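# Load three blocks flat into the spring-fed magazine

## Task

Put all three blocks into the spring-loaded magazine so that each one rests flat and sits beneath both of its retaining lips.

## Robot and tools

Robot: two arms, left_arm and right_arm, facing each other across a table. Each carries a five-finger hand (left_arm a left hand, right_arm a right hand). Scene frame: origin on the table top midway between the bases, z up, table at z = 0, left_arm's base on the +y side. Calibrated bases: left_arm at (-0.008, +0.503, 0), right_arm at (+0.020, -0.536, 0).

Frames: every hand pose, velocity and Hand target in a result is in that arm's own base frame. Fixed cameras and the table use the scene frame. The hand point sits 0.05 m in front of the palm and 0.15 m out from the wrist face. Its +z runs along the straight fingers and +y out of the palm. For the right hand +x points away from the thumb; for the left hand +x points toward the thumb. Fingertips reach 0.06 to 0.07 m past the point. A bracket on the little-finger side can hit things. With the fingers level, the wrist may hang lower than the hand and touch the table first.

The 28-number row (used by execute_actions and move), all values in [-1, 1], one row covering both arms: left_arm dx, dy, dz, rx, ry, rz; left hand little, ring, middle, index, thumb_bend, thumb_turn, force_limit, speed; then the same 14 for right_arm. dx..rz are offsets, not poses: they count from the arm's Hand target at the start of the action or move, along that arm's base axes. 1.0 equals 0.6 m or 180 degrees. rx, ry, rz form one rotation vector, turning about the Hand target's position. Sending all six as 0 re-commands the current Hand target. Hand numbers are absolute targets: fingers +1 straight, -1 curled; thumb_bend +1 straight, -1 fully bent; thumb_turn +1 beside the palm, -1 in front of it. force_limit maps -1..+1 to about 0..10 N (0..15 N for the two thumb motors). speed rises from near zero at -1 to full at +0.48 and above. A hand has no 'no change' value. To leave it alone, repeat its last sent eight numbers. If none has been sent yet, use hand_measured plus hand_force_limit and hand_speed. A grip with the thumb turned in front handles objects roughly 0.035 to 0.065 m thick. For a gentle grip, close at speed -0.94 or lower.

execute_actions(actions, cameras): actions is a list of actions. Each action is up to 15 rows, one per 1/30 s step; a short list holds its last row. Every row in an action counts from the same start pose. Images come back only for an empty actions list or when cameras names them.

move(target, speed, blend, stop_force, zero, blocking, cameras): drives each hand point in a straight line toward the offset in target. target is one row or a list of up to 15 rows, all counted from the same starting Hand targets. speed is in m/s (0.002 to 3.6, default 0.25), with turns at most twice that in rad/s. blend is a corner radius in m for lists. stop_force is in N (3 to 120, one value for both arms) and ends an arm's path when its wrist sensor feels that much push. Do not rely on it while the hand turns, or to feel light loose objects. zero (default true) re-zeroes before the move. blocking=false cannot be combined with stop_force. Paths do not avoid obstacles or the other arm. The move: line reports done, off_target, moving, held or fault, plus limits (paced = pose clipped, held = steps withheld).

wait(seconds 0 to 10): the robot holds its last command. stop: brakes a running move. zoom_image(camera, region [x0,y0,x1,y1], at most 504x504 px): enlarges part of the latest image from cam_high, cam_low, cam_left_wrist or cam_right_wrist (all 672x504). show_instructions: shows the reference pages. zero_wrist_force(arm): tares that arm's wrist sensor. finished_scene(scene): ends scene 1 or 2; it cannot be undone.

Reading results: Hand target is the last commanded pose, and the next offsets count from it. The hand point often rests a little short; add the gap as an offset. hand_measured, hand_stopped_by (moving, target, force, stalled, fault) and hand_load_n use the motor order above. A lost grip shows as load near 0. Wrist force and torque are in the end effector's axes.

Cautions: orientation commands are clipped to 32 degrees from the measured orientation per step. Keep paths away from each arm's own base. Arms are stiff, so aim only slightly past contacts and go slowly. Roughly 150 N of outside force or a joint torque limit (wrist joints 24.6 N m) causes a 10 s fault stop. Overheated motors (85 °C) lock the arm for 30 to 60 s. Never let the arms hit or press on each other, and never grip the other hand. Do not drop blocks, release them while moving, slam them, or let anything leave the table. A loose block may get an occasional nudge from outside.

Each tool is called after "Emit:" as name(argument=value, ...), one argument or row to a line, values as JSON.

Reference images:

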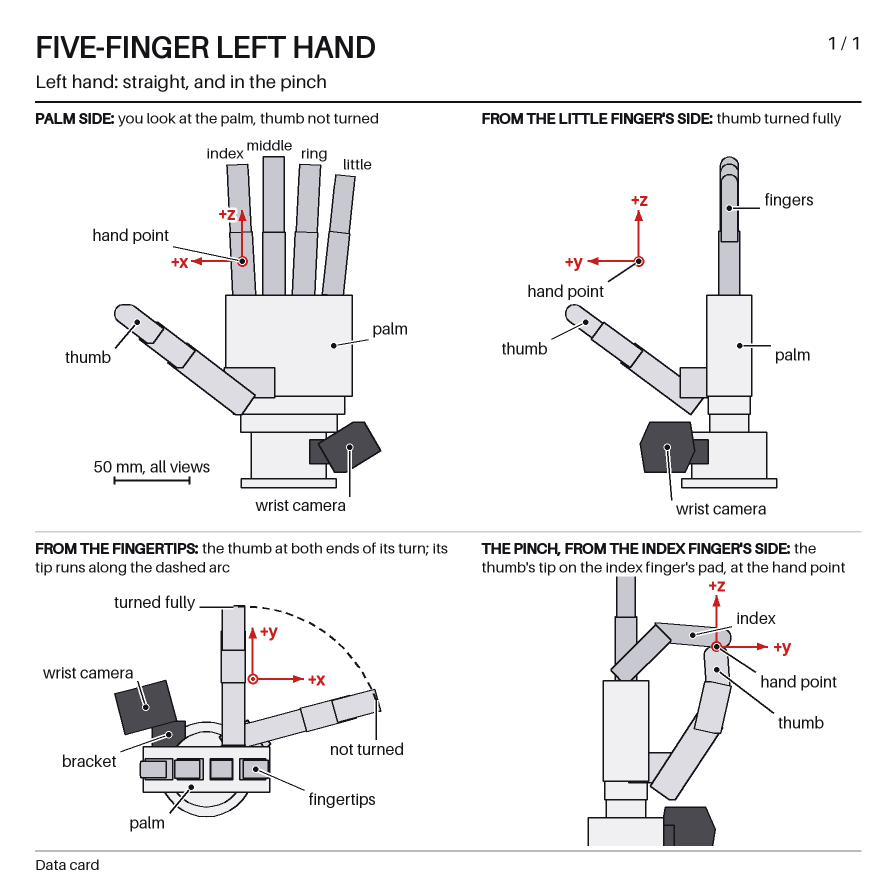

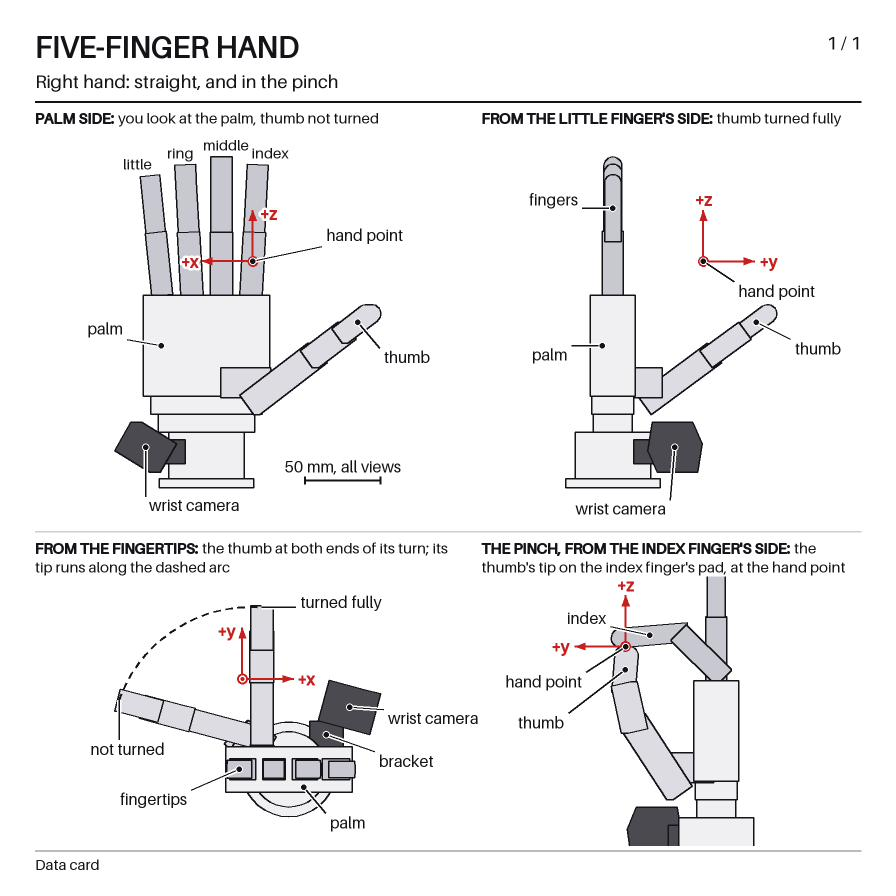

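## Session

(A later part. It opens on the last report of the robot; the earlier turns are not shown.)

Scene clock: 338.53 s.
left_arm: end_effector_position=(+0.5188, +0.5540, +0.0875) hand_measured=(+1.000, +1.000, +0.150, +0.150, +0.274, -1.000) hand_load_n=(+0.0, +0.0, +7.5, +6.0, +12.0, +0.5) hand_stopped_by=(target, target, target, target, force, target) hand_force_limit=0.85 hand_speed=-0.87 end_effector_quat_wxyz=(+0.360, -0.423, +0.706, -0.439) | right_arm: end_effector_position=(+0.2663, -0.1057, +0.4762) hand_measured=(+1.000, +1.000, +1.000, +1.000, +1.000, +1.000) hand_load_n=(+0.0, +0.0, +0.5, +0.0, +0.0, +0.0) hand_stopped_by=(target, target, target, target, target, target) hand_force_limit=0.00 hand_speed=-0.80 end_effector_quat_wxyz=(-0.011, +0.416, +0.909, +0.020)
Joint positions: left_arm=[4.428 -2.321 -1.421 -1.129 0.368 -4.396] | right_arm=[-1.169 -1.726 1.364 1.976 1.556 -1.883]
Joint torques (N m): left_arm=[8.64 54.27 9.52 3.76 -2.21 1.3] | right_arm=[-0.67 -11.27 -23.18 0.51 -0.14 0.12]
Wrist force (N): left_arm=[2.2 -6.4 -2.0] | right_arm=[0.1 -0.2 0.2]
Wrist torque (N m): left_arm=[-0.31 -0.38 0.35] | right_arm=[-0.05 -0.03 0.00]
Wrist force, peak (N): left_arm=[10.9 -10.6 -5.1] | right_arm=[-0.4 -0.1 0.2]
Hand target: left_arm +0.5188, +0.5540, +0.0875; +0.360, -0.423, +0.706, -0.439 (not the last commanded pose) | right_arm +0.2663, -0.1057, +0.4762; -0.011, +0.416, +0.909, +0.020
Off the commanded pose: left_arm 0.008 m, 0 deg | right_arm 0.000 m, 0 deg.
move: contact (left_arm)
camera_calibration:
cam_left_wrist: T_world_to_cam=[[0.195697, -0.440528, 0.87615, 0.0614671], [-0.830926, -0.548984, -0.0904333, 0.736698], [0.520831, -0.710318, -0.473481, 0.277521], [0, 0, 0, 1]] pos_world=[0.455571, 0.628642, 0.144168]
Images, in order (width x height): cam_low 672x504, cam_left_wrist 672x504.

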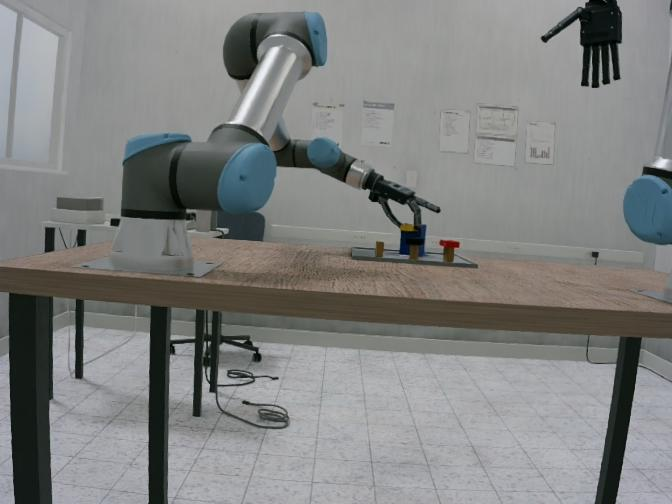

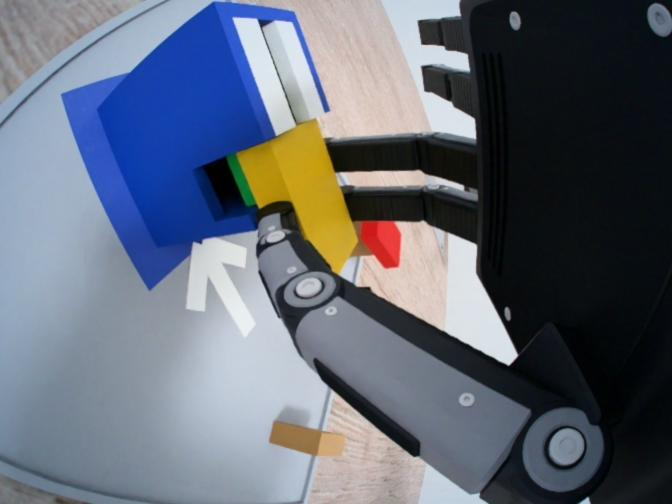

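Emit:
move(
  target=[
    [-0.001,-0.0023,0,0,0,0,1,1,0.15,0.15,-0.1,-1,0.85,-0.87,0,0,0,0,0,0,1,1,1,1,1,1,0,-0.8],
    [-0.004,-0.0009,0,0,0,0,1,1,0.15,0.15,-0.1,-1,0.85,-0.87,0,0,0,0,0,0,1,1,1,1,1,1,0,-0.8],
  ],
  speed=0.02,
)

Emit:
move(
  target=[0.0078,0.0168,-0.0003,0,0,0,1,1,0.15,0.15,-0.1,-1,0.85,-0.87,0,0,0,0,0,0,1,1,1,1,1,1,0,-0.8],
  speed=0.01,
  stop_force=7,
  cameras=["cam_low", "cam_left_wrist"],
)

Emit:
zoom_image(
  camera="cam_left_wrist",
  region=[220, 90, 350, 190],
)

Scene clock: 348.37 s.
left_arm: end_effector_position=(+0.5165, +0.5534, +0.0875) hand_measured=(+1.000, +1.000, +0.152, +0.150, +0.274, -1.000) hand_load_n=(+0.0, +0.0, +9.0, +6.0, +11.5, -1.0) hand_stopped_by=(target, target, target, target, force, target) hand_force_limit=0.85 hand_speed=-0.87 end_effector_quat_wxyz=(+0.360, -0.423, +0.706, -0.439) | right_arm: end_effector_position=(+0.2663, -0.1057, +0.4762) hand_measured=(+1.000, +1.000, +1.000, +1.000, +1.000, +1.000) hand_load_n=(+0.0, +0.0, +0.0, +0.0, +0.0, +0.0) hand_stopped_by=(target, target, target, target, target, target) hand_force_limit=0.00 hand_speed=-0.80 end_effector_quat_wxyz=(-0.011, +0.416, +0.909, +0.020)
Joint positions: left_arm=[4.431 -2.317 -1.427 -1.135 0.368 -4.389] | right_arm=[-1.169 -1.726 1.364 1.976 1.556 -1.883]
Joint torques (N m): left_arm=[15.27 53.64 13.72 0.05 1.41 0.87] | right_arm=[-0.79 -11.37 -23.6 0.54 -0.14 0.13]
Wrist force (N): left_arm=[0.8 -7.9 1.0] | right_arm=[-0.1 -0.1 0.1]
Wrist torque (N m): left_arm=[-0.29 -0.29 0.29] | right_arm=[-0.03 0.01 -0.01]
Wrist force, peak (N): left_arm=[1.1 -8.1 0.6] | right_arm=[0.2 -0.3 0.3]
Hand target: left_arm +0.5164, +0.5535, +0.0875; +0.360, -0.423, +0.706, -0.439 | right_arm +0.2663, -0.1057, +0.4762; -0.011, +0.416, +0.909, +0.020
Off the commanded pose: left_arm 0.000 m, 0 deg | right_arm 0.000 m, 0 deg.
move: done

Scene clock: 349.67 s.
left_arm: end_effector_position=(+0.5170, +0.5551, +0.0875) hand_measured=(+1.000, +1.000, +0.152, +0.150, +0.274, -1.000) hand_load_n=(+0.0, +0.0, +8.0, +5.5, +11.5, +0.5) hand_stopped_by=(target, target, target, target, force, target) hand_force_limit=0.85 hand_speed=-0.87 end_effector_quat_wxyz=(+0.360, -0.423, +0.706, -0.439) | right_arm: end_effector_position=(+0.2663, -0.1057, +0.4762) hand_measured=(+1.000, +1.000, +1.000, +1.000, +1.000, +1.000) hand_load_n=(+0.0, +0.0, +0.0, +0.0, -0.5, +0.0) hand_stopped_by=(target, target, target, target, target, target) hand_force_limit=0.00 hand_speed=-0.80 end_effector_quat_wxyz=(-0.011, +0.416, +0.909, +0.020)
Joint positions: left_arm=[4.431 -2.32 -1.42 -1.137 0.368 -4.389] | right_arm=[-1.169 -1.726 1.364 1.976 1.556 -1.883]
Joint torques (N m): left_arm=[9.84 53.45 10.51 3.88 -0.62 1.32] | right_arm=[0.04 -11.11 -23.73 0.58 -0.07 0.1]
Wrist force (N): left_arm=[2.5 -6.5 -1.8] | right_arm=[0.0 0.0 0.0]
Wrist torque (N m): left_arm=[-0.30 -0.37 0.35] | right_arm=[0.00 -0.01 0.01]
Wrist force, peak (N): left_arm=[11.1 -10.0 -2.9] | right_arm=[0.0 -0.2 0.4]
Hand target: left_arm +0.5169, +0.5551, +0.0875; +0.360, -0.423, +0.706, -0.439 (not the last commanded pose) | right_arm +0.2663, -0.1057, +0.4762; -0.011, +0.416, +0.909, +0.020
Off the commanded pose: left_arm 0.009 m, 0 deg | right_arm 0.000 m, 0 deg.
move: contact (left_arm)
camera_calibration:
cam_left_wrist: T_world_to_cam=[[0.19582, -0.440591, 0.87609, 0.0623164], [-0.830775, -0.549201, -0.0905053, 0.735802], [0.521025, -0.710111, -0.473577, 0.279086], [0, 0, 0, 1]] pos_world=[0.453673, 0.629741, 0.144168]
Images, in order (width x height): cam_low 672x504, cam_left_wrist 672x504.

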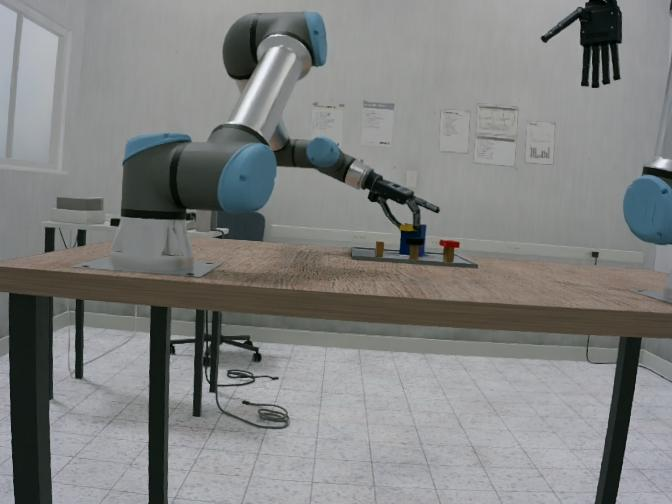

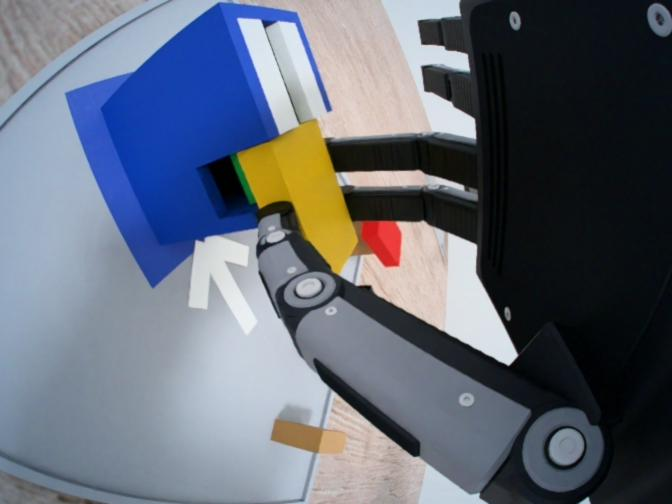

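Scaled by 3.877 from the camera's 672x504 image, which has a finer 960x720 frame.

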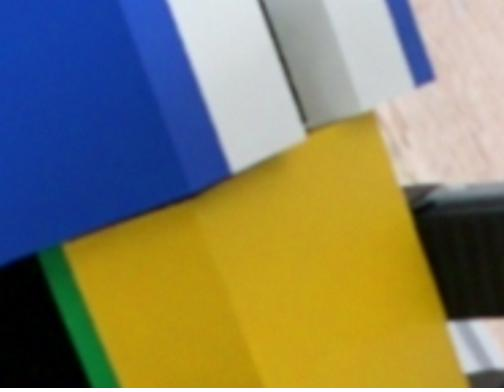

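Emit:
move(
  target=[
    [-0.0014,-0.003,0,0,0,0,1,1,0.152,0.15,-0.1,-1,0.85,-0.87,0,0,0,0,0,0,1,1,1,1,1,1,0,-0.8],
    [-0.0014,-0.003,0.042,0,0,0,1,1,0.152,0.15,-0.1,-1,0.85,-0.87,0,0,0,0,0,0,1,1,1,1,1,1,0,-0.8],
    [0.0283,0.0612,0.042,0.0051,-0.0023,0,1,1,0.152,0.15,-0.1,-1,0.85,-0.87,0,0,0,0,0,0,1,1,1,1,1,1,0,-0.8],
  ],
  speed=0.08,
  blend=[0.001,0.004,0],
)

Emit:
move(
  target=[0,0,-0.03,0,0,0,1,1,0.152,0.15,-0.1,-1,0.85,-0.87,0,0,0,0,0,0,1,1,1,1,1,1,0,-0.8],
  speed=0.012,
  stop_force=3,
  cameras=["cam_low", "cam_left_wrist"],
)

Emit:
zoom_image(
  camera="cam_left_wrist",
  region=[130, 0, 410, 310],
)

Emit:
zoom_image(
  camera="cam_low",
  region=[380, 190, 450, 250],
)

Scene clock: 356.37 s.
left_arm: end_effector_position=(+0.5339, +0.5917, +0.1127) hand_measured=(+1.000, +1.000, +0.154, +0.150, +0.274, -1.000) hand_load_n=(-0.5, +0.0, +6.5, +5.5, +13.0, +0.5) hand_stopped_by=(target, target, target, target, force, target) hand_force_limit=0.85 hand_speed=-0.87 end_effector_quat_wxyz=(+0.366, -0.419, +0.708, -0.435) | right_arm: end_effector_position=(+0.2663, -0.1057, +0.4762) hand_measured=(+1.000, +1.000, +1.000, +1.000, +1.000, +1.000) hand_load_n=(+0.0, +0.0, +0.0, +0.0, +0.0, +0.0) hand_stopped_by=(target, target, target, target, target, target) hand_force_limit=0.00 hand_speed=-0.80 end_effector_quat_wxyz=(-0.011, +0.416, +0.909, +0.020)
Joint positions: left_arm=[4.424 -2.371 -1.259 -1.211 0.365 -4.41] | right_arm=[-1.169 -1.726 1.364 1.976 1.556 -1.883]
Joint torques (N m): left_arm=[-11.4 36.75 28.78 0.44 -3.11 1.58] | right_arm=[-0.41 -11.28 -23.23 0.56 -0.14 0.13]
Wrist force (N): left_arm=[2.1 -1.9 0.2] | right_arm=[-0.1 0.1 0.1]
Wrist torque (N m): left_arm=[-0.09 -0.32 0.25] | right_arm=[0.00 0.01 0.00]
Wrist force, peak (N): left_arm=[2.8 -6.9 -1.9] | right_arm=[-0.2 -0.3 0.4]
Hand target: left_arm +0.5339, +0.5918, +0.1127; +0.366, -0.419, +0.708, -0.435 | right_arm +0.2663, -0.1057, +0.4762; -0.011, +0.416, +0.909, +0.020
Off the commanded pose: left_arm 0.000 m, 0 deg | right_arm 0.000 m, 0 deg.
move: done; blend cut to 0 m at target 1

Scene clock: 358.30 s.
left_arm: end_effector_position=(+0.5339, +0.5918, +0.1047) hand_measured=(+1.000, +1.000, +0.154, +0.150, +0.274, -1.000) hand_load_n=(+0.0, +0.0, +6.5, +5.0, +12.0, +0.0) hand_stopped_by=(target, target, target, target, force, target) hand_force_limit=0.85 hand_speed=-0.87 end_effector_quat_wxyz=(+0.366, -0.419, +0.708, -0.435) | right_arm: end_effector_position=(+0.2663, -0.1057, +0.4762) hand_measured=(+1.000, +1.000, +1.000, +1.000, +1.000, +1.000) hand_load_n=(+0.0, +0.0, +0.0, +0.0, +0.0, +0.0) hand_stopped_by=(target, target, target, target, target, target) hand_force_limit=0.00 hand_speed=-0.80 end_effector_quat_wxyz=(-0.011, +0.416, +0.909, +0.020)
Joint positions: left_arm=[4.424 -2.381 -1.264 -1.196 0.365 -4.409] | right_arm=[-1.169 -1.726 1.364 1.976 1.556 -1.883]
Joint torques (N m): left_arm=[-11.73 59.74 26.95 0.27 0.49 1.15] | right_arm=[-0.18 -10.64 -23.51 0.49 -0.16 0.09]
Wrist force (N): left_arm=[1.3 -3.6 0.0] | right_arm=[0.0 -0.2 0.2]
Wrist torque (N m): left_arm=[-0.21 -0.34 0.26] | right_arm=[-0.05 -0.01 0.00]
Wrist force, peak (N): left_arm=[1.4 -7.9 -2.6] | right_arm=[-0.1 -0.3 0.3]
Hand target: left_arm +0.5339, +0.5918, +0.1047; +0.366, -0.419, +0.708, -0.435 (not the last commanded pose) | right_arm +0.2663, -0.1057, +0.4762; -0.011, +0.416, +0.909, +0.020
Off the commanded pose: left_arm 0.010 m, 0 deg | right_arm 0.000 m, 0 deg.
move: contact (left_arm)
camera_calibration:
cam_left_wrist: T_world_to_cam=[[0.189557, -0.454586, 0.870298, 0.0723666], [-0.830019, -0.547705, -0.105301, 0.771819], [0.524535, -0.702404, -0.481136, 0.298822], [0, 0, 0, 1]] pos_world=[0.470164, 0.66552, 0.162067]
Images, in order (width x height): cam_low 672x504, cam_left_wrist 672x504.

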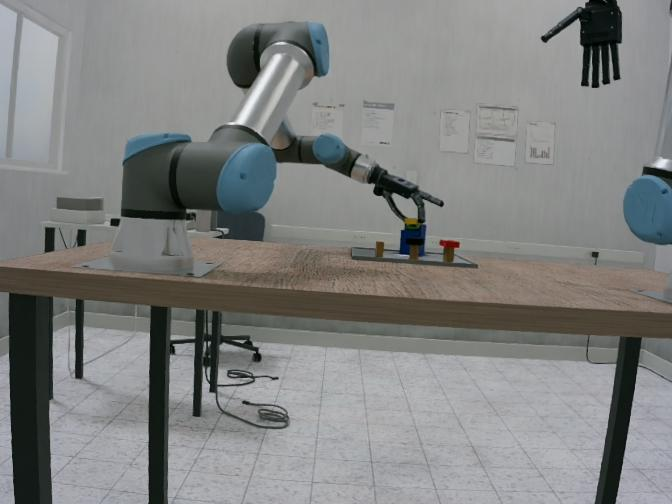

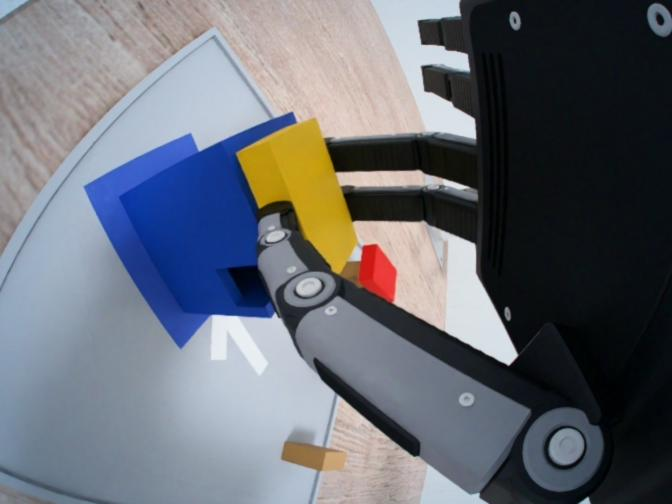

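Scaled by 1.626 from the camera's 672x504 image, which has a finer 960x720 frame.

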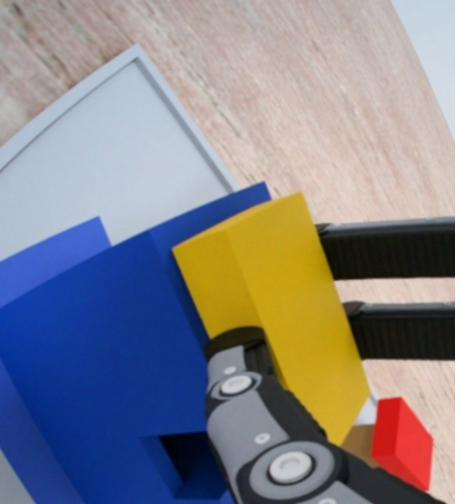

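Scaled by 7.200 from the camera's 672x504 image, which has a finer 960x720 frame.

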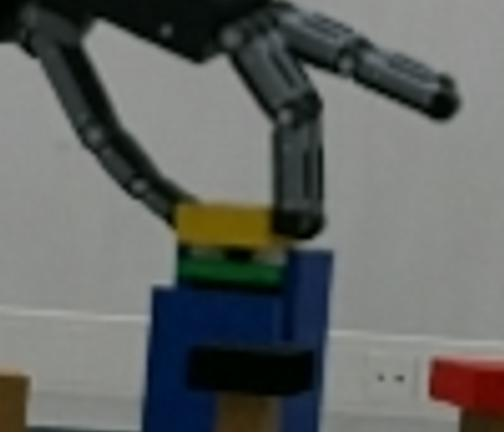

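Emit:
execute_actions(
  actions=[],
)

Emit:
zoom_image(
  camera="cam_left_wrist",
  region=[130, 0, 410, 310],
)

Emit:
zoom_image(
  camera="cam_low",
  region=[380, 190, 450, 250],
)

Scene clock: 371.10 s.
left_arm: end_effector_position=(+0.5339, +0.5918, +0.1047) hand_measured=(+1.000, +1.000, +0.154, +0.150, +0.274, -1.000) hand_load_n=(+0.0, +0.0, +6.5, +5.0, +12.0, +0.0) hand_stopped_by=(target, target, target, target, force, target) hand_force_limit=0.85 hand_speed=-0.87 end_effector_quat_wxyz=(+0.366, -0.419, +0.708, -0.435) | right_arm: end_effector_position=(+0.2663, -0.1057, +0.4762) hand_measured=(+1.000, +1.000, +1.000, +1.000, +1.000, +1.000) hand_load_n=(+0.0, +0.5, +0.0, +0.0, +0.0, +0.0) hand_stopped_by=(target, target, target, target, target, target) hand_force_limit=0.00 hand_speed=-0.80 end_effector_quat_wxyz=(-0.011, +0.416, +0.909, +0.020)
Joint positions: left_arm=[4.424 -2.381 -1.264 -1.196 0.365 -4.409] | right_arm=[-1.169 -1.726 1.364 1.976 1.556 -1.883]
Joint velocities: within noise
Joint torques (N m): left_arm=[-9.14 58.98 26.4 0.21 0.53 1.24] | right_arm=[0.08 -10.89 -23.56 0.48 -0.08 0.11]
Wrist force (N): left_arm=[1.6 -3.3 0.0] | right_arm=[-0.1 -0.3 0.4]
Wrist torque (N m): left_arm=[-0.19 -0.38 0.26] | right_arm=[-0.06 0.00 -0.01]
Wrist force, peak (N): left_arm=[1.6 -3.6 0.1] | right_arm=[-0.1 -0.3 0.4]
Hand target: left_arm +0.5339, +0.5918, +0.1047; +0.366, -0.419, +0.708, -0.435 (not the last commanded pose) | right_arm +0.2663, -0.1057, +0.4762; -0.011, +0.416, +0.909, +0.020
Off the commanded pose: left_arm 0.010 m, 0 deg | right_arm 0.000 m, 0 deg.
camera_calibration:
cam_left_wrist: T_world_to_cam=[[0.189557, -0.454586, 0.870298, 0.0723666], [-0.830019, -0.547705, -0.105301, 0.771819], [0.524535, -0.702404, -0.481136, 0.298822], [0, 0, 0, 1]] pos_world=[0.470164, 0.66552, 0.162067]

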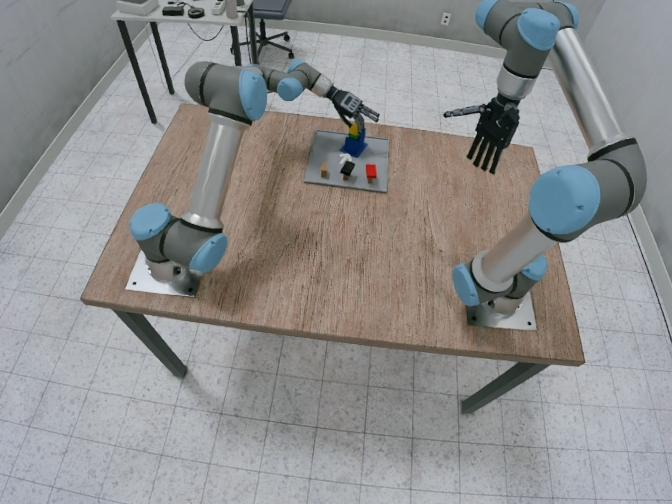

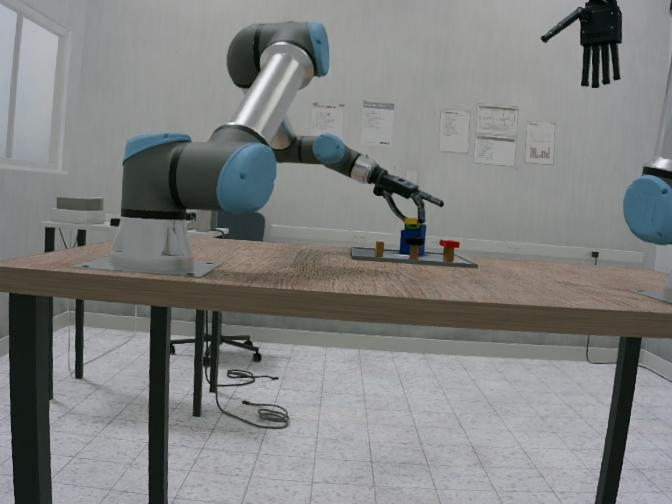

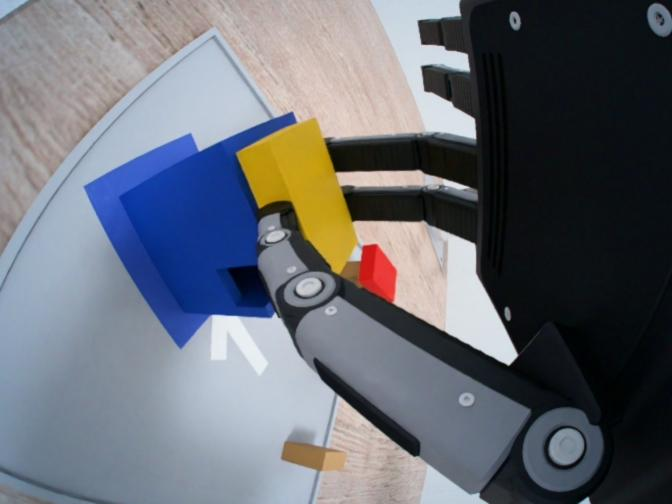

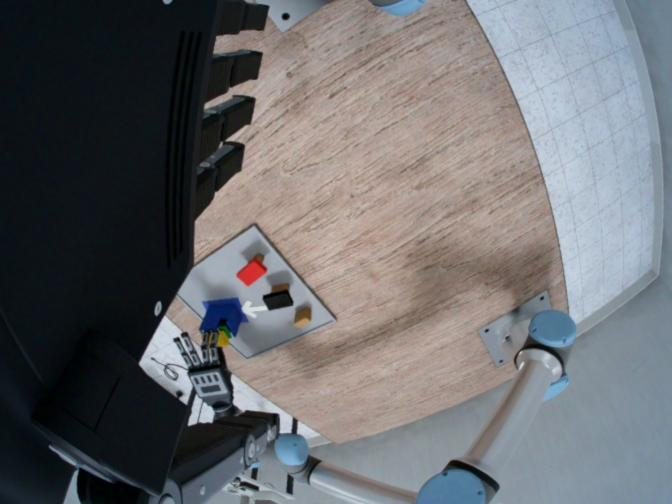

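Scaled by 1.626 from the camera's 672x504 image, which has a finer 960x720 frame.

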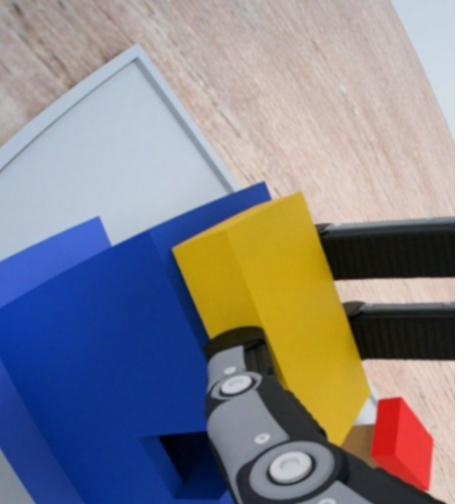

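Scaled by 7.200 from the camera's 672x504 image, which has a finer 960x720 frame.

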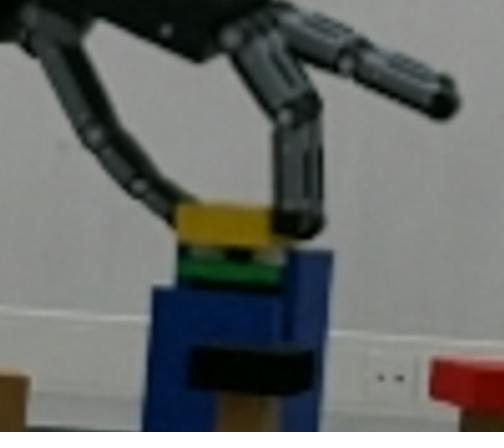

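Emit:
move(
  target=[
    [0,0,0.0017,0,0,0,1,1,0.152,0.15,0.36,-1,0.85,-0.87,0,0,0,0,0,0,1,1,1,1,1,1,0,-0.8],
    [0,0,0.0083,0.0202,-0.0093,0,1,1,0.152,0.15,0.36,-1,0.85,-0.87,0,0,0,0,0,0,1,1,1,1,1,1,0,-0.8],
    [0,0,0.0083,0.0202,-0.0093,0,1,1,0.25,0.25,0.45,-1,0.85,-0.87,0,0,0,0,0,0,1,1,1,1,1,1,0,-0.8],
  ],
  speed=0.03,
  cameras=["cam_left_wrist","cam_low"],
)

Emit:
zoom_image(
  camera="cam_left_wrist",
  region=[130, 0, 410, 310],
)

Scene clock: 376.47 s.
left_arm: end_effector_position=(+0.5339, +0.5918, +0.1097) hand_measured=(+1.000, +1.000, +0.250, +0.250, +0.450, -1.000) hand_load_n=(+0.0, +0.0, +0.0, +0.0, +0.0, +0.0) hand_stopped_by=(target, target, target, target, target, target) hand_force_limit=0.85 hand_speed=-0.87 end_effector_quat_wxyz=(+0.389, -0.401, +0.716, -0.418) | right_arm: end_effector_position=(+0.2663, -0.1057, +0.4762) hand_measured=(+1.000, +1.000, +1.000, +1.000, +1.000, +1.000) hand_load_n=(+0.0, +0.0, +0.0, +0.0, +0.0, +0.0) hand_stopped_by=(target, target, target, target, target, target) hand_force_limit=0.00 hand_speed=-0.80 end_effector_quat_wxyz=(-0.011, +0.416, +0.909, +0.020)
Joint positions: left_arm=[4.426 -2.359 -1.31 -1.111 0.355 -4.401] | right_arm=[-1.169 -1.726 1.364 1.976 1.556 -1.883]
Joint torques (N m): left_arm=[14.51 59.96 12.95 4.1 -2.96 -0.97] | right_arm=[-0.5 -10.87 -23.45 0.54 -0.11 0.16]
Wrist force (N): left_arm=[2.1 -2.6 0.3] | right_arm=[0.0 -0.2 0.1]
Wrist torque (N m): left_arm=[-0.13 -0.33 0.17] | right_arm=[-0.04 0.00 -0.01]
Wrist force, peak (N): left_arm=[0.7 -8.2 1.1] | right_arm=[-0.3 -0.2 0.4]
Hand target: left_arm +0.5339, +0.5918, +0.1097; +0.389, -0.401, +0.716, -0.418 | right_arm +0.2663, -0.1057, +0.4762; -0.011, +0.416, +0.909, +0.020
Off the commanded pose: left_arm 0.000 m, 0 deg | right_arm 0.000 m, 0 deg.
move: done
camera_calibration:
cam_left_wrist: T_world_to_cam=[[0.164508, -0.509008, 0.844895, 0.116379], [-0.826092, -0.539153, -0.163967, 0.771726], [0.538989, -0.670988, -0.509183, 0.278001], [0, 0, 0, 1]] pos_world=[0.468532, 0.661852, 0.169763]
Images, in order (width x height): cam_low 672x504, cam_left_wrist 672x504.

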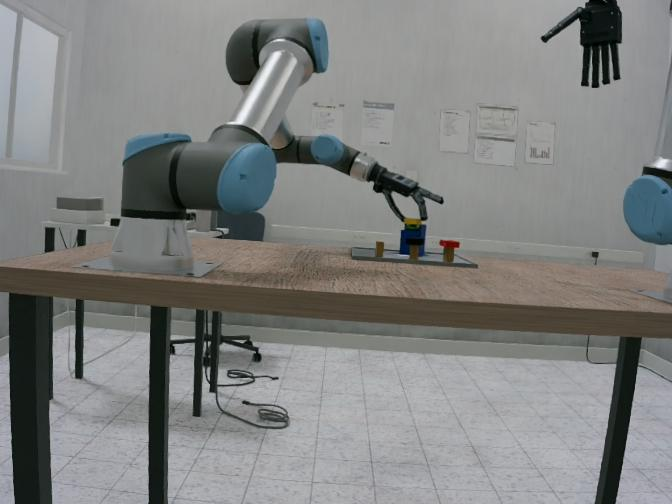

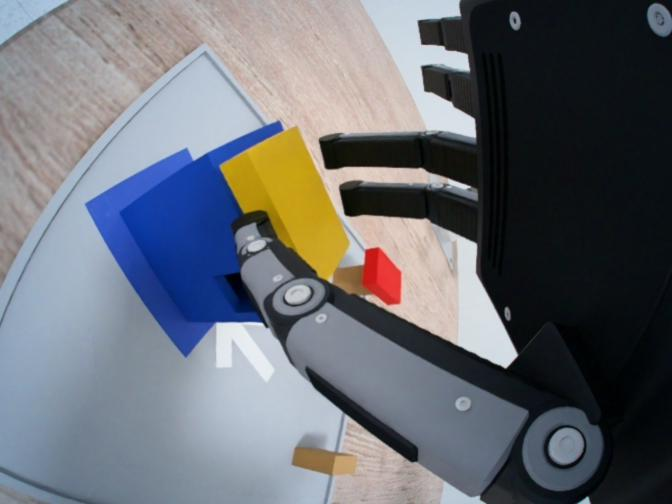

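Scaled by 1.626 from the camera's 672x504 image, which has a finer 960x720 frame.

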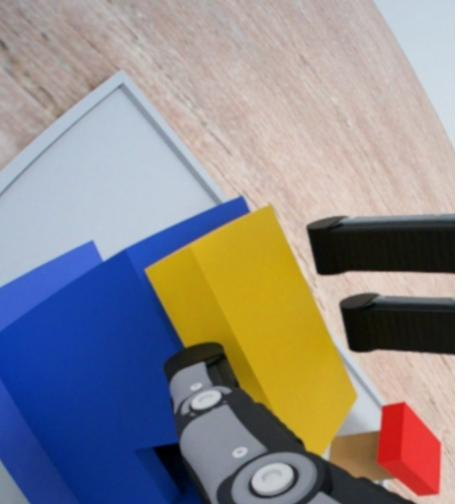

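Emit:
zoom_image(
  camera="cam_low",
  region=[380, 190, 450, 250],
)

Emit:
zoom_image(
  camera="cam_left_wrist",
  region=[190, 90, 360, 290],
)

Emit:
zoom_image(
  camera="cam_low",
  region=[395, 210, 435, 245],
)

Scaled by 7.200 from the camera's 672x504 image, which has a finer 960x720 frame.

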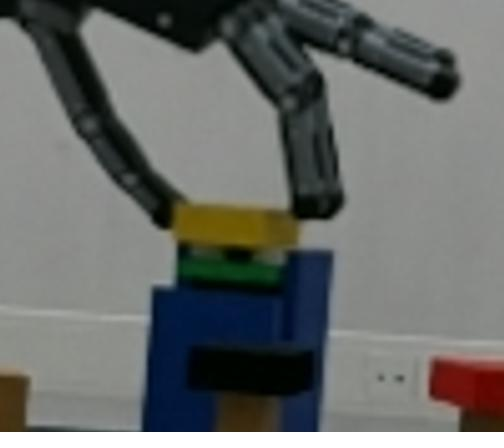

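Scaled by 2.520 from the camera's 672x504 image, which has a finer 960x720 frame.

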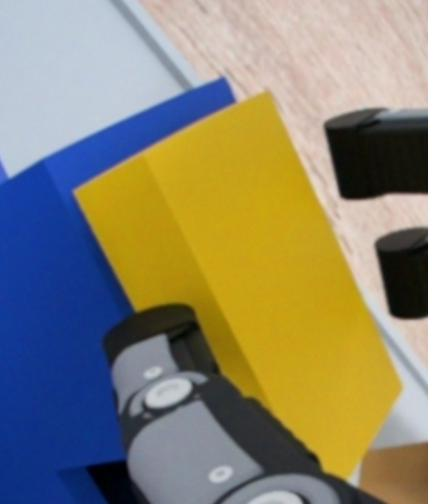

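Scaled by 12.600 from the camera's 672x504 image, which has a finer 960x720 frame.

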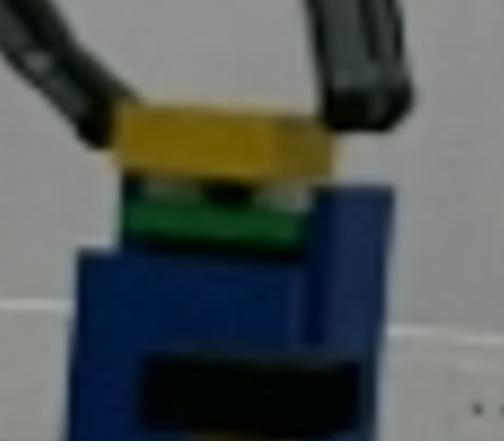

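Emit:
move(
  target=[
    [0.0042,0.0091,-0.0075,0,0,0,1,1,0.25,0.25,0.45,-1,0.85,-0.87,0,0,0,0,0,0,1,1,1,1,1,1,0,-0.8],
    [0.0042,0.0091,-0.0075,0,0,0,1,1,0.152,0.15,0.45,-1,0.85,-0.87,0,0,0,0,0,0,1,1,1,1,1,1,0,-0.8],
    [0.0042,0.0091,-0.0075,0,0,0,1,1,0.152,0.15,-0.1,-1,0.85,-0.87,0,0,0,0,0,0,1,1,1,1,1,1,0,-0.8],
  ],
  speed=0.03,
  cameras=["cam_left_wrist","cam_low"],
)

Emit:
zoom_image(
  camera="cam_low",
  region=[395, 210, 435, 245],
)

Emit:
zoom_image(
  camera="cam_left_wrist",
  region=[190, 90, 360, 290],
)

Scene clock: 383.37 s.
left_arm: end_effector_position=(+0.5364, +0.5973, +0.1052) hand_measured=(+1.000, +1.000, +0.152, +0.150, +0.272, -1.000) hand_load_n=(+0.0, +0.0, +6.5, +7.0, +14.0, -0.5) hand_stopped_by=(target, target, target, target, force, target) hand_force_limit=0.85 hand_speed=-0.87 end_effector_quat_wxyz=(+0.389, -0.401, +0.716, -0.418) | right_arm: end_effector_position=(+0.2663, -0.1057, +0.4762) hand_measured=(+1.000, +1.000, +1.000, +1.000, +1.000, +1.000) hand_load_n=(+0.0, +0.0, +0.0, +0.0, +0.0, +0.0) hand_stopped_by=(target, target, target, target, target, target) hand_force_limit=0.00 hand_speed=-0.80 end_effector_quat_wxyz=(-0.011, +0.416, +0.909, +0.020)
Joint positions: left_arm=[4.424 -2.377 -1.289 -1.111 0.355 -4.404] | right_arm=[-1.169 -1.726 1.364 1.976 1.556 -1.883]
Joint torques (N m): left_arm=[-13.13 36.69 26.08 0.69 -2.18 -1.01] | right_arm=[-0.48 -11 -23.68 0.59 -0.15 0.12]
Wrist force (N): left_arm=[2.0 -2.0 0.2] | right_arm=[0.1 -0.1 0.0]
Wrist torque (N m): left_arm=[-0.10 -0.32 0.27] | right_arm=[-0.02 -0.01 0.00]
Wrist force, peak (N): left_arm=[2.5 -3.1 -0.2] | right_arm=[0.0 -0.1 0.4]
Hand target: left_arm +0.5364, +0.5973, +0.1052; +0.389, -0.401, +0.716, -0.418 | right_arm +0.2663, -0.1057, +0.4762; -0.011, +0.416, +0.909, +0.020
Off the commanded pose: left_arm 0.000 m, 0 deg | right_arm 0.000 m, 0 deg.
move: done
camera_calibration:
cam_left_wrist: T_world_to_cam=[[0.164508, -0.509008, 0.844895, 0.122518], [-0.826092, -0.539153, -0.163967, 0.775965], [0.538989, -0.670988, -0.509183, 0.277986], [0, 0, 0, 1]] pos_world=[0.471032, 0.667252, 0.165263]
Images, in order (width x height): cam_low 672x504, cam_left_wrist 672x504.

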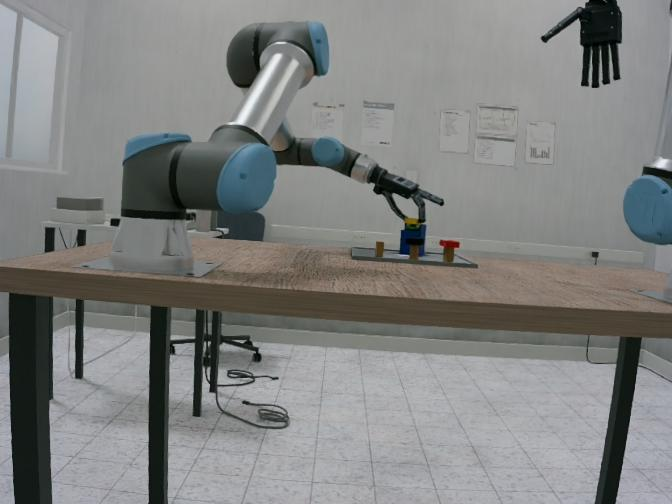

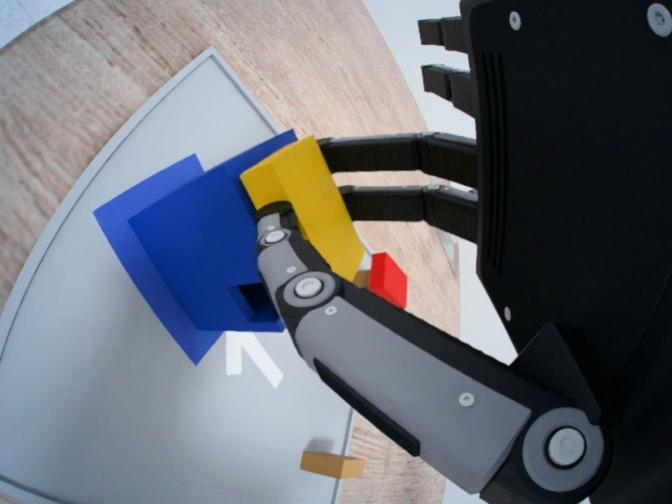

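Scaled by 12.600 from the camera's 672x504 image, which has a finer 960x720 frame.

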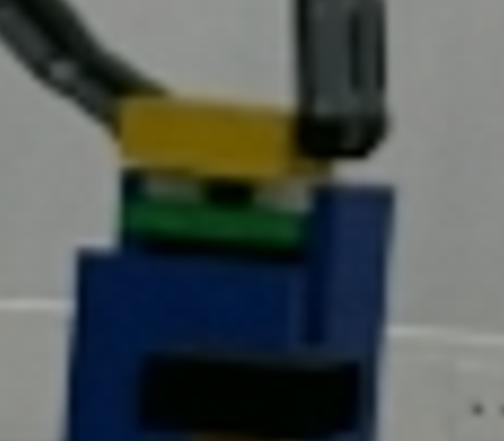

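Scaled by 2.520 from the camera's 672x504 image, which has a finer 960x720 frame.

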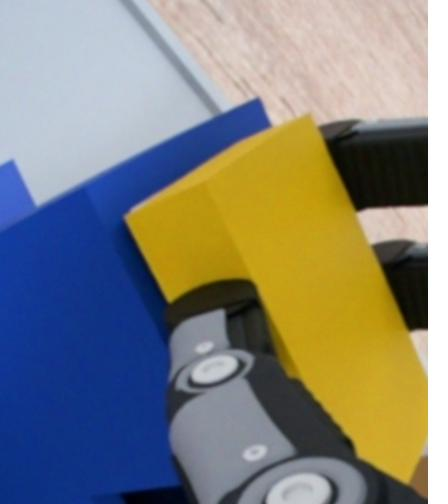

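Emit:
move(
  target=[
    [0,0,0.0197,0,0,0,1,1,0.152,0.15,-0.1,-1,0.85,-0.87,0,0,0,0,0,0,1,1,1,1,1,1,0,-0.8],
    [-0.0248,-0.0675,0.0197,-0.0252,0.0117,0,1,1,0.152,0.15,-0.1,-1,0.85,-0.87,0,0,0,0,0,0,1,1,1,1,1,1,0,-0.8],
  ],
  speed=0.04,
  cameras=["cam_left_wrist","cam_low"],
)

Emit:
zoom_image(
  camera="cam_low",
  region=[395, 210, 435, 245],
)

Emit:
zoom_image(
  camera="cam_left_wrist",
  region=[190, 60, 390, 290],
)

Scene clock: 388.27 s.
left_arm: end_effector_position=(+0.5216, +0.5569, +0.1170) hand_measured=(+1.000, +1.000, +0.152, +0.150, +0.272, -1.000) hand_load_n=(+0.0, +0.0, +6.0, +6.5, +14.0, -0.5) hand_stopped_by=(target, target, target, target, force, target) hand_force_limit=0.85 hand_speed=-0.87 end_effector_quat_wxyz=(+0.360, -0.423, +0.706, -0.439) | right_arm: end_effector_position=(+0.2663, -0.1057, +0.4762) hand_measured=(+1.000, +1.000, +1.000, +1.000, +1.000, +1.000) hand_load_n=(+0.5, +0.0, +0.0, +0.5, +0.0, +0.0) hand_stopped_by=(target, target, target, target, target, target) hand_force_limit=0.00 hand_speed=-0.80 end_effector_quat_wxyz=(-0.011, +0.416, +0.909, +0.020)
Joint positions: left_arm=[4.426 -2.291 -1.389 -1.182 0.368 -4.405] | right_arm=[-1.169 -1.726 1.364 1.976 1.556 -1.883]
Joint torques (N m): left_arm=[13.76 58.21 11.17 0.57 0.51 0.83] | right_arm=[0.37 -10.8 -24.15 0.57 -0.04 0.13]
Wrist force (N): left_arm=[2.3 -2.5 0.8] | right_arm=[-0.1 -0.1 0.3]
Wrist torque (N m): left_arm=[-0.21 -0.34 0.31] | right_arm=[-0.03 0.00 -0.01]
Wrist force, peak (N): left_arm=[2.3 -2.5 0.8] | right_arm=[0.2 0.2 0.3]
Hand target: left_arm +0.5215, +0.5568, +0.1170; +0.360, -0.423, +0.706, -0.439 | right_arm +0.2663, -0.1057, +0.4762; -0.011, +0.416, +0.909, +0.020
Off the commanded pose: left_arm 0.000 m, 0 deg | right_arm 0.000 m, 0 deg.
move: done
camera_calibration:
cam_left_wrist: T_world_to_cam=[[0.196038, -0.441047, 0.875812, 0.0364946], [-0.830731, -0.549245, -0.0906448, 0.743406], [0.521014, -0.709794, -0.474065, 0.29182], [0, 0, 0, 1]] pos_world=[0.458373, 0.63154, 0.173765]
Images, in order (width x height): cam_low 672x504, cam_left_wrist 672x504.

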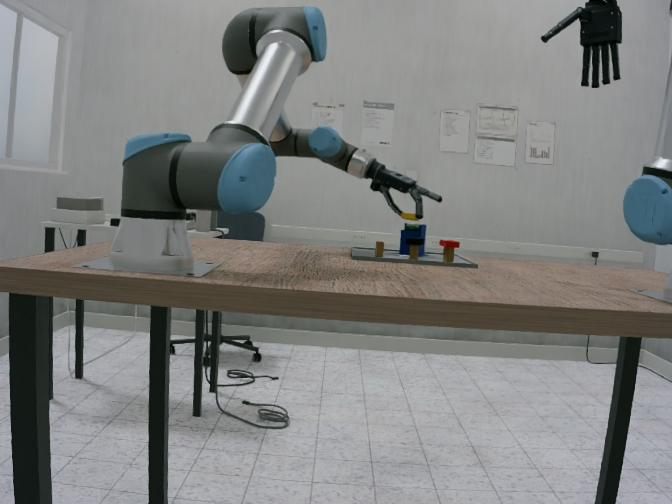

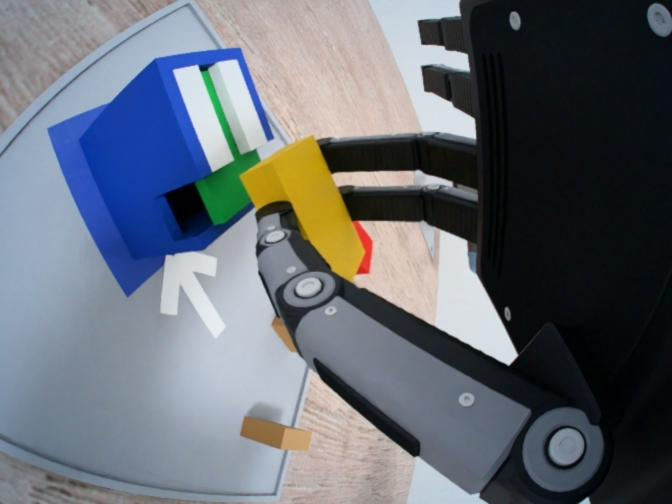

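Scaled by 12.600 from the camera's 672x504 image, which has a finer 960x720 frame.

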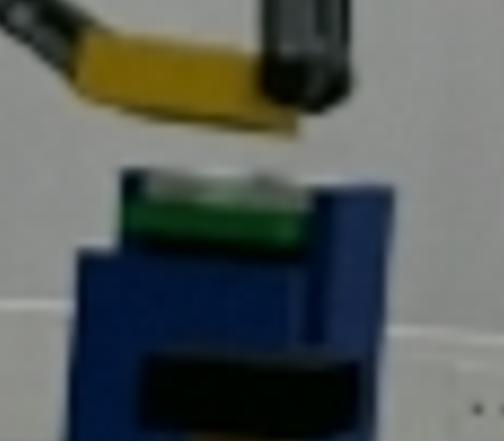

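Scaled by 2.191 from the camera's 672x504 image, which has a finer 960x720 frame.

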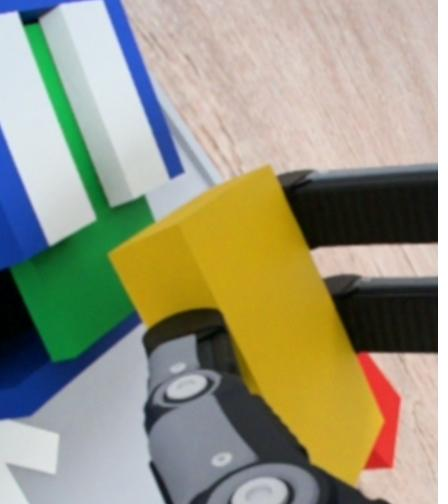

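Emit:
zoom_image(
  camera="cam_left_wrist",
  region=[150, 40, 290, 240],
)

Emit:
zoom_image(
  camera="cam_left_wrist",
  region=[190, 90, 290, 190],
)

Scaled by 2.520 from the camera's 672x504 image, which has a finer 960x720 frame.

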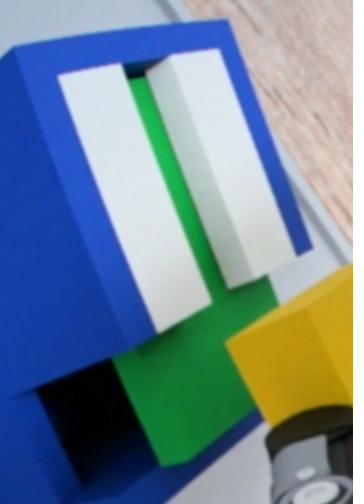

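Scaled by 5.040 from the camera's 672x504 image, which has a finer 960x720 frame.

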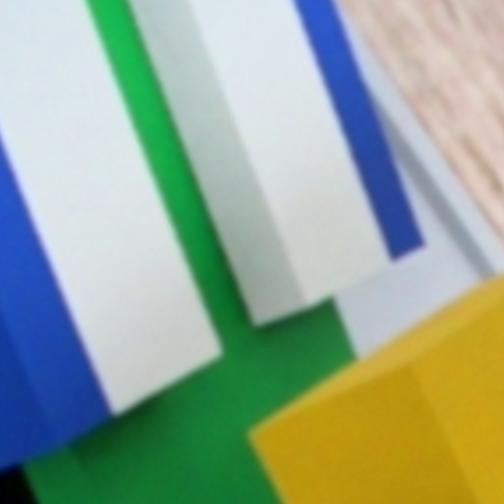

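Emit:
move(
  target=[0,0,-0.0533,0,0,0,1,1,0.152,0.15,-0.1,-1,0.85,-0.87,0,0,0,0,0,0,1,1,1,1,1,1,0,-0.8],
  speed=0.012,
  stop_force=8,
  cameras=["cam_left_wrist","cam_low"],
)

Emit:
zoom_image(
  camera="cam_low",
  region=[395, 210, 435, 245],
)

Emit:
zoom_image(
  camera="cam_left_wrist",
  region=[190, 60, 350, 220],
)

Scene clock: 399.07 s.
left_arm: end_effector_position=(+0.5215, +0.5568, +0.0876) hand_measured=(+1.000, +1.000, +0.152, +0.150, +0.272, -1.000) hand_load_n=(+0.0, +0.0, +7.5, +6.5, +11.0, -0.5) hand_stopped_by=(target, target, target, target, force, target) hand_force_limit=0.85 hand_speed=-0.87 end_effector_quat_wxyz=(+0.360, -0.423, +0.706, -0.439) | right_arm: end_effector_position=(+0.2663, -0.1057, +0.4762) hand_measured=(+1.000, +1.000, +1.000, +1.000, +1.000, +1.000) hand_load_n=(+0.0, +0.0, +0.0, +0.0, +0.0, +0.0) hand_stopped_by=(target, target, target, target, target, target) hand_force_limit=0.00 hand_speed=-0.80 end_effector_quat_wxyz=(-0.011, +0.416, +0.909, +0.020)
Joint positions: left_arm=[4.426 -2.328 -1.408 -1.126 0.368 -4.405] | right_arm=[-1.169 -1.726 1.364 1.976 1.556 -1.883]
Joint torques (N m): left_arm=[1.66 53.63 26.08 0.41 0.27 0.55] | right_arm=[-0.32 -10.98 -23.77 0.52 -0.07 0.07]
Wrist force (N): left_arm=[2.7 -7.2 -0.6] | right_arm=[0.0 -0.2 0.1]
Wrist torque (N m): left_arm=[-0.31 -0.34 0.38] | right_arm=[-0.03 -0.01 0.00]
Wrist force, peak (N): left_arm=[4.4 -14.3 -7.0] | right_arm=[0.0 -0.3 0.4]
Hand target: left_arm +0.5215, +0.5568, +0.0876; +0.360, -0.423, +0.706, -0.439 (not the last commanded pose) | right_arm +0.2663, -0.1057, +0.4762; -0.011, +0.416, +0.909, +0.020
Off the commanded pose: left_arm 0.003 m, 0 deg | right_arm 0.000 m, 0 deg.
move: contact (left_arm)
camera_calibration:
cam_left_wrist: T_world_to_cam=[[0.196127, -0.440872, 0.87588, 0.0621444], [-0.830764, -0.54923, -0.0904285, 0.740569], [0.520927, -0.709914, -0.47398, 0.277921], [0, 0, 0, 1]] pos_world=[0.458273, 0.63144, 0.144266]
Images, in order (width x height): cam_low 672x504, cam_left_wrist 672x504.

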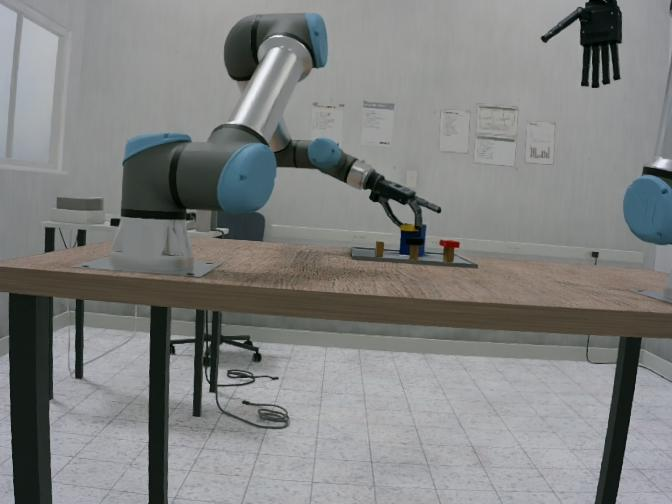

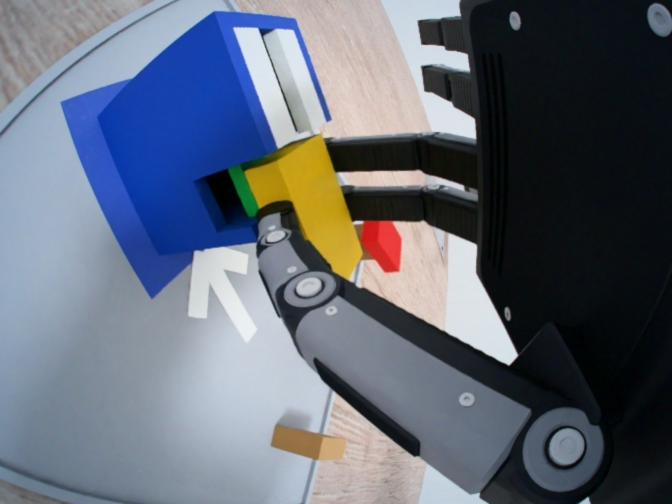

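Scaled by 12.600 from the camera's 672x504 image, which has a finer 960x720 frame.

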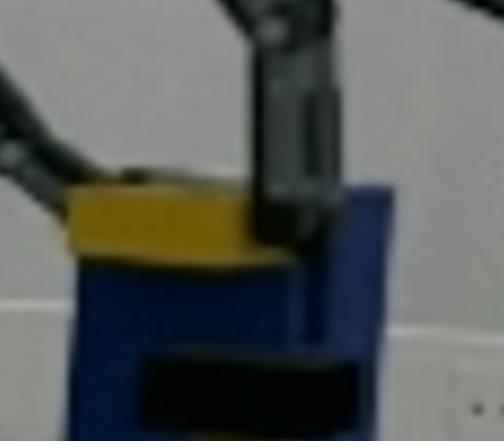

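Scaled by 3.150 from the camera's 672x504 image, which has a finer 960x720 frame.

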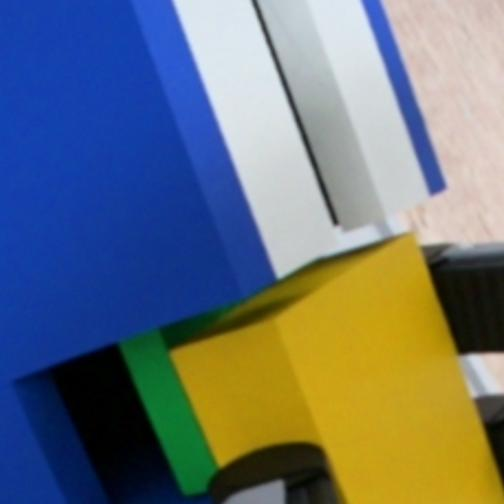

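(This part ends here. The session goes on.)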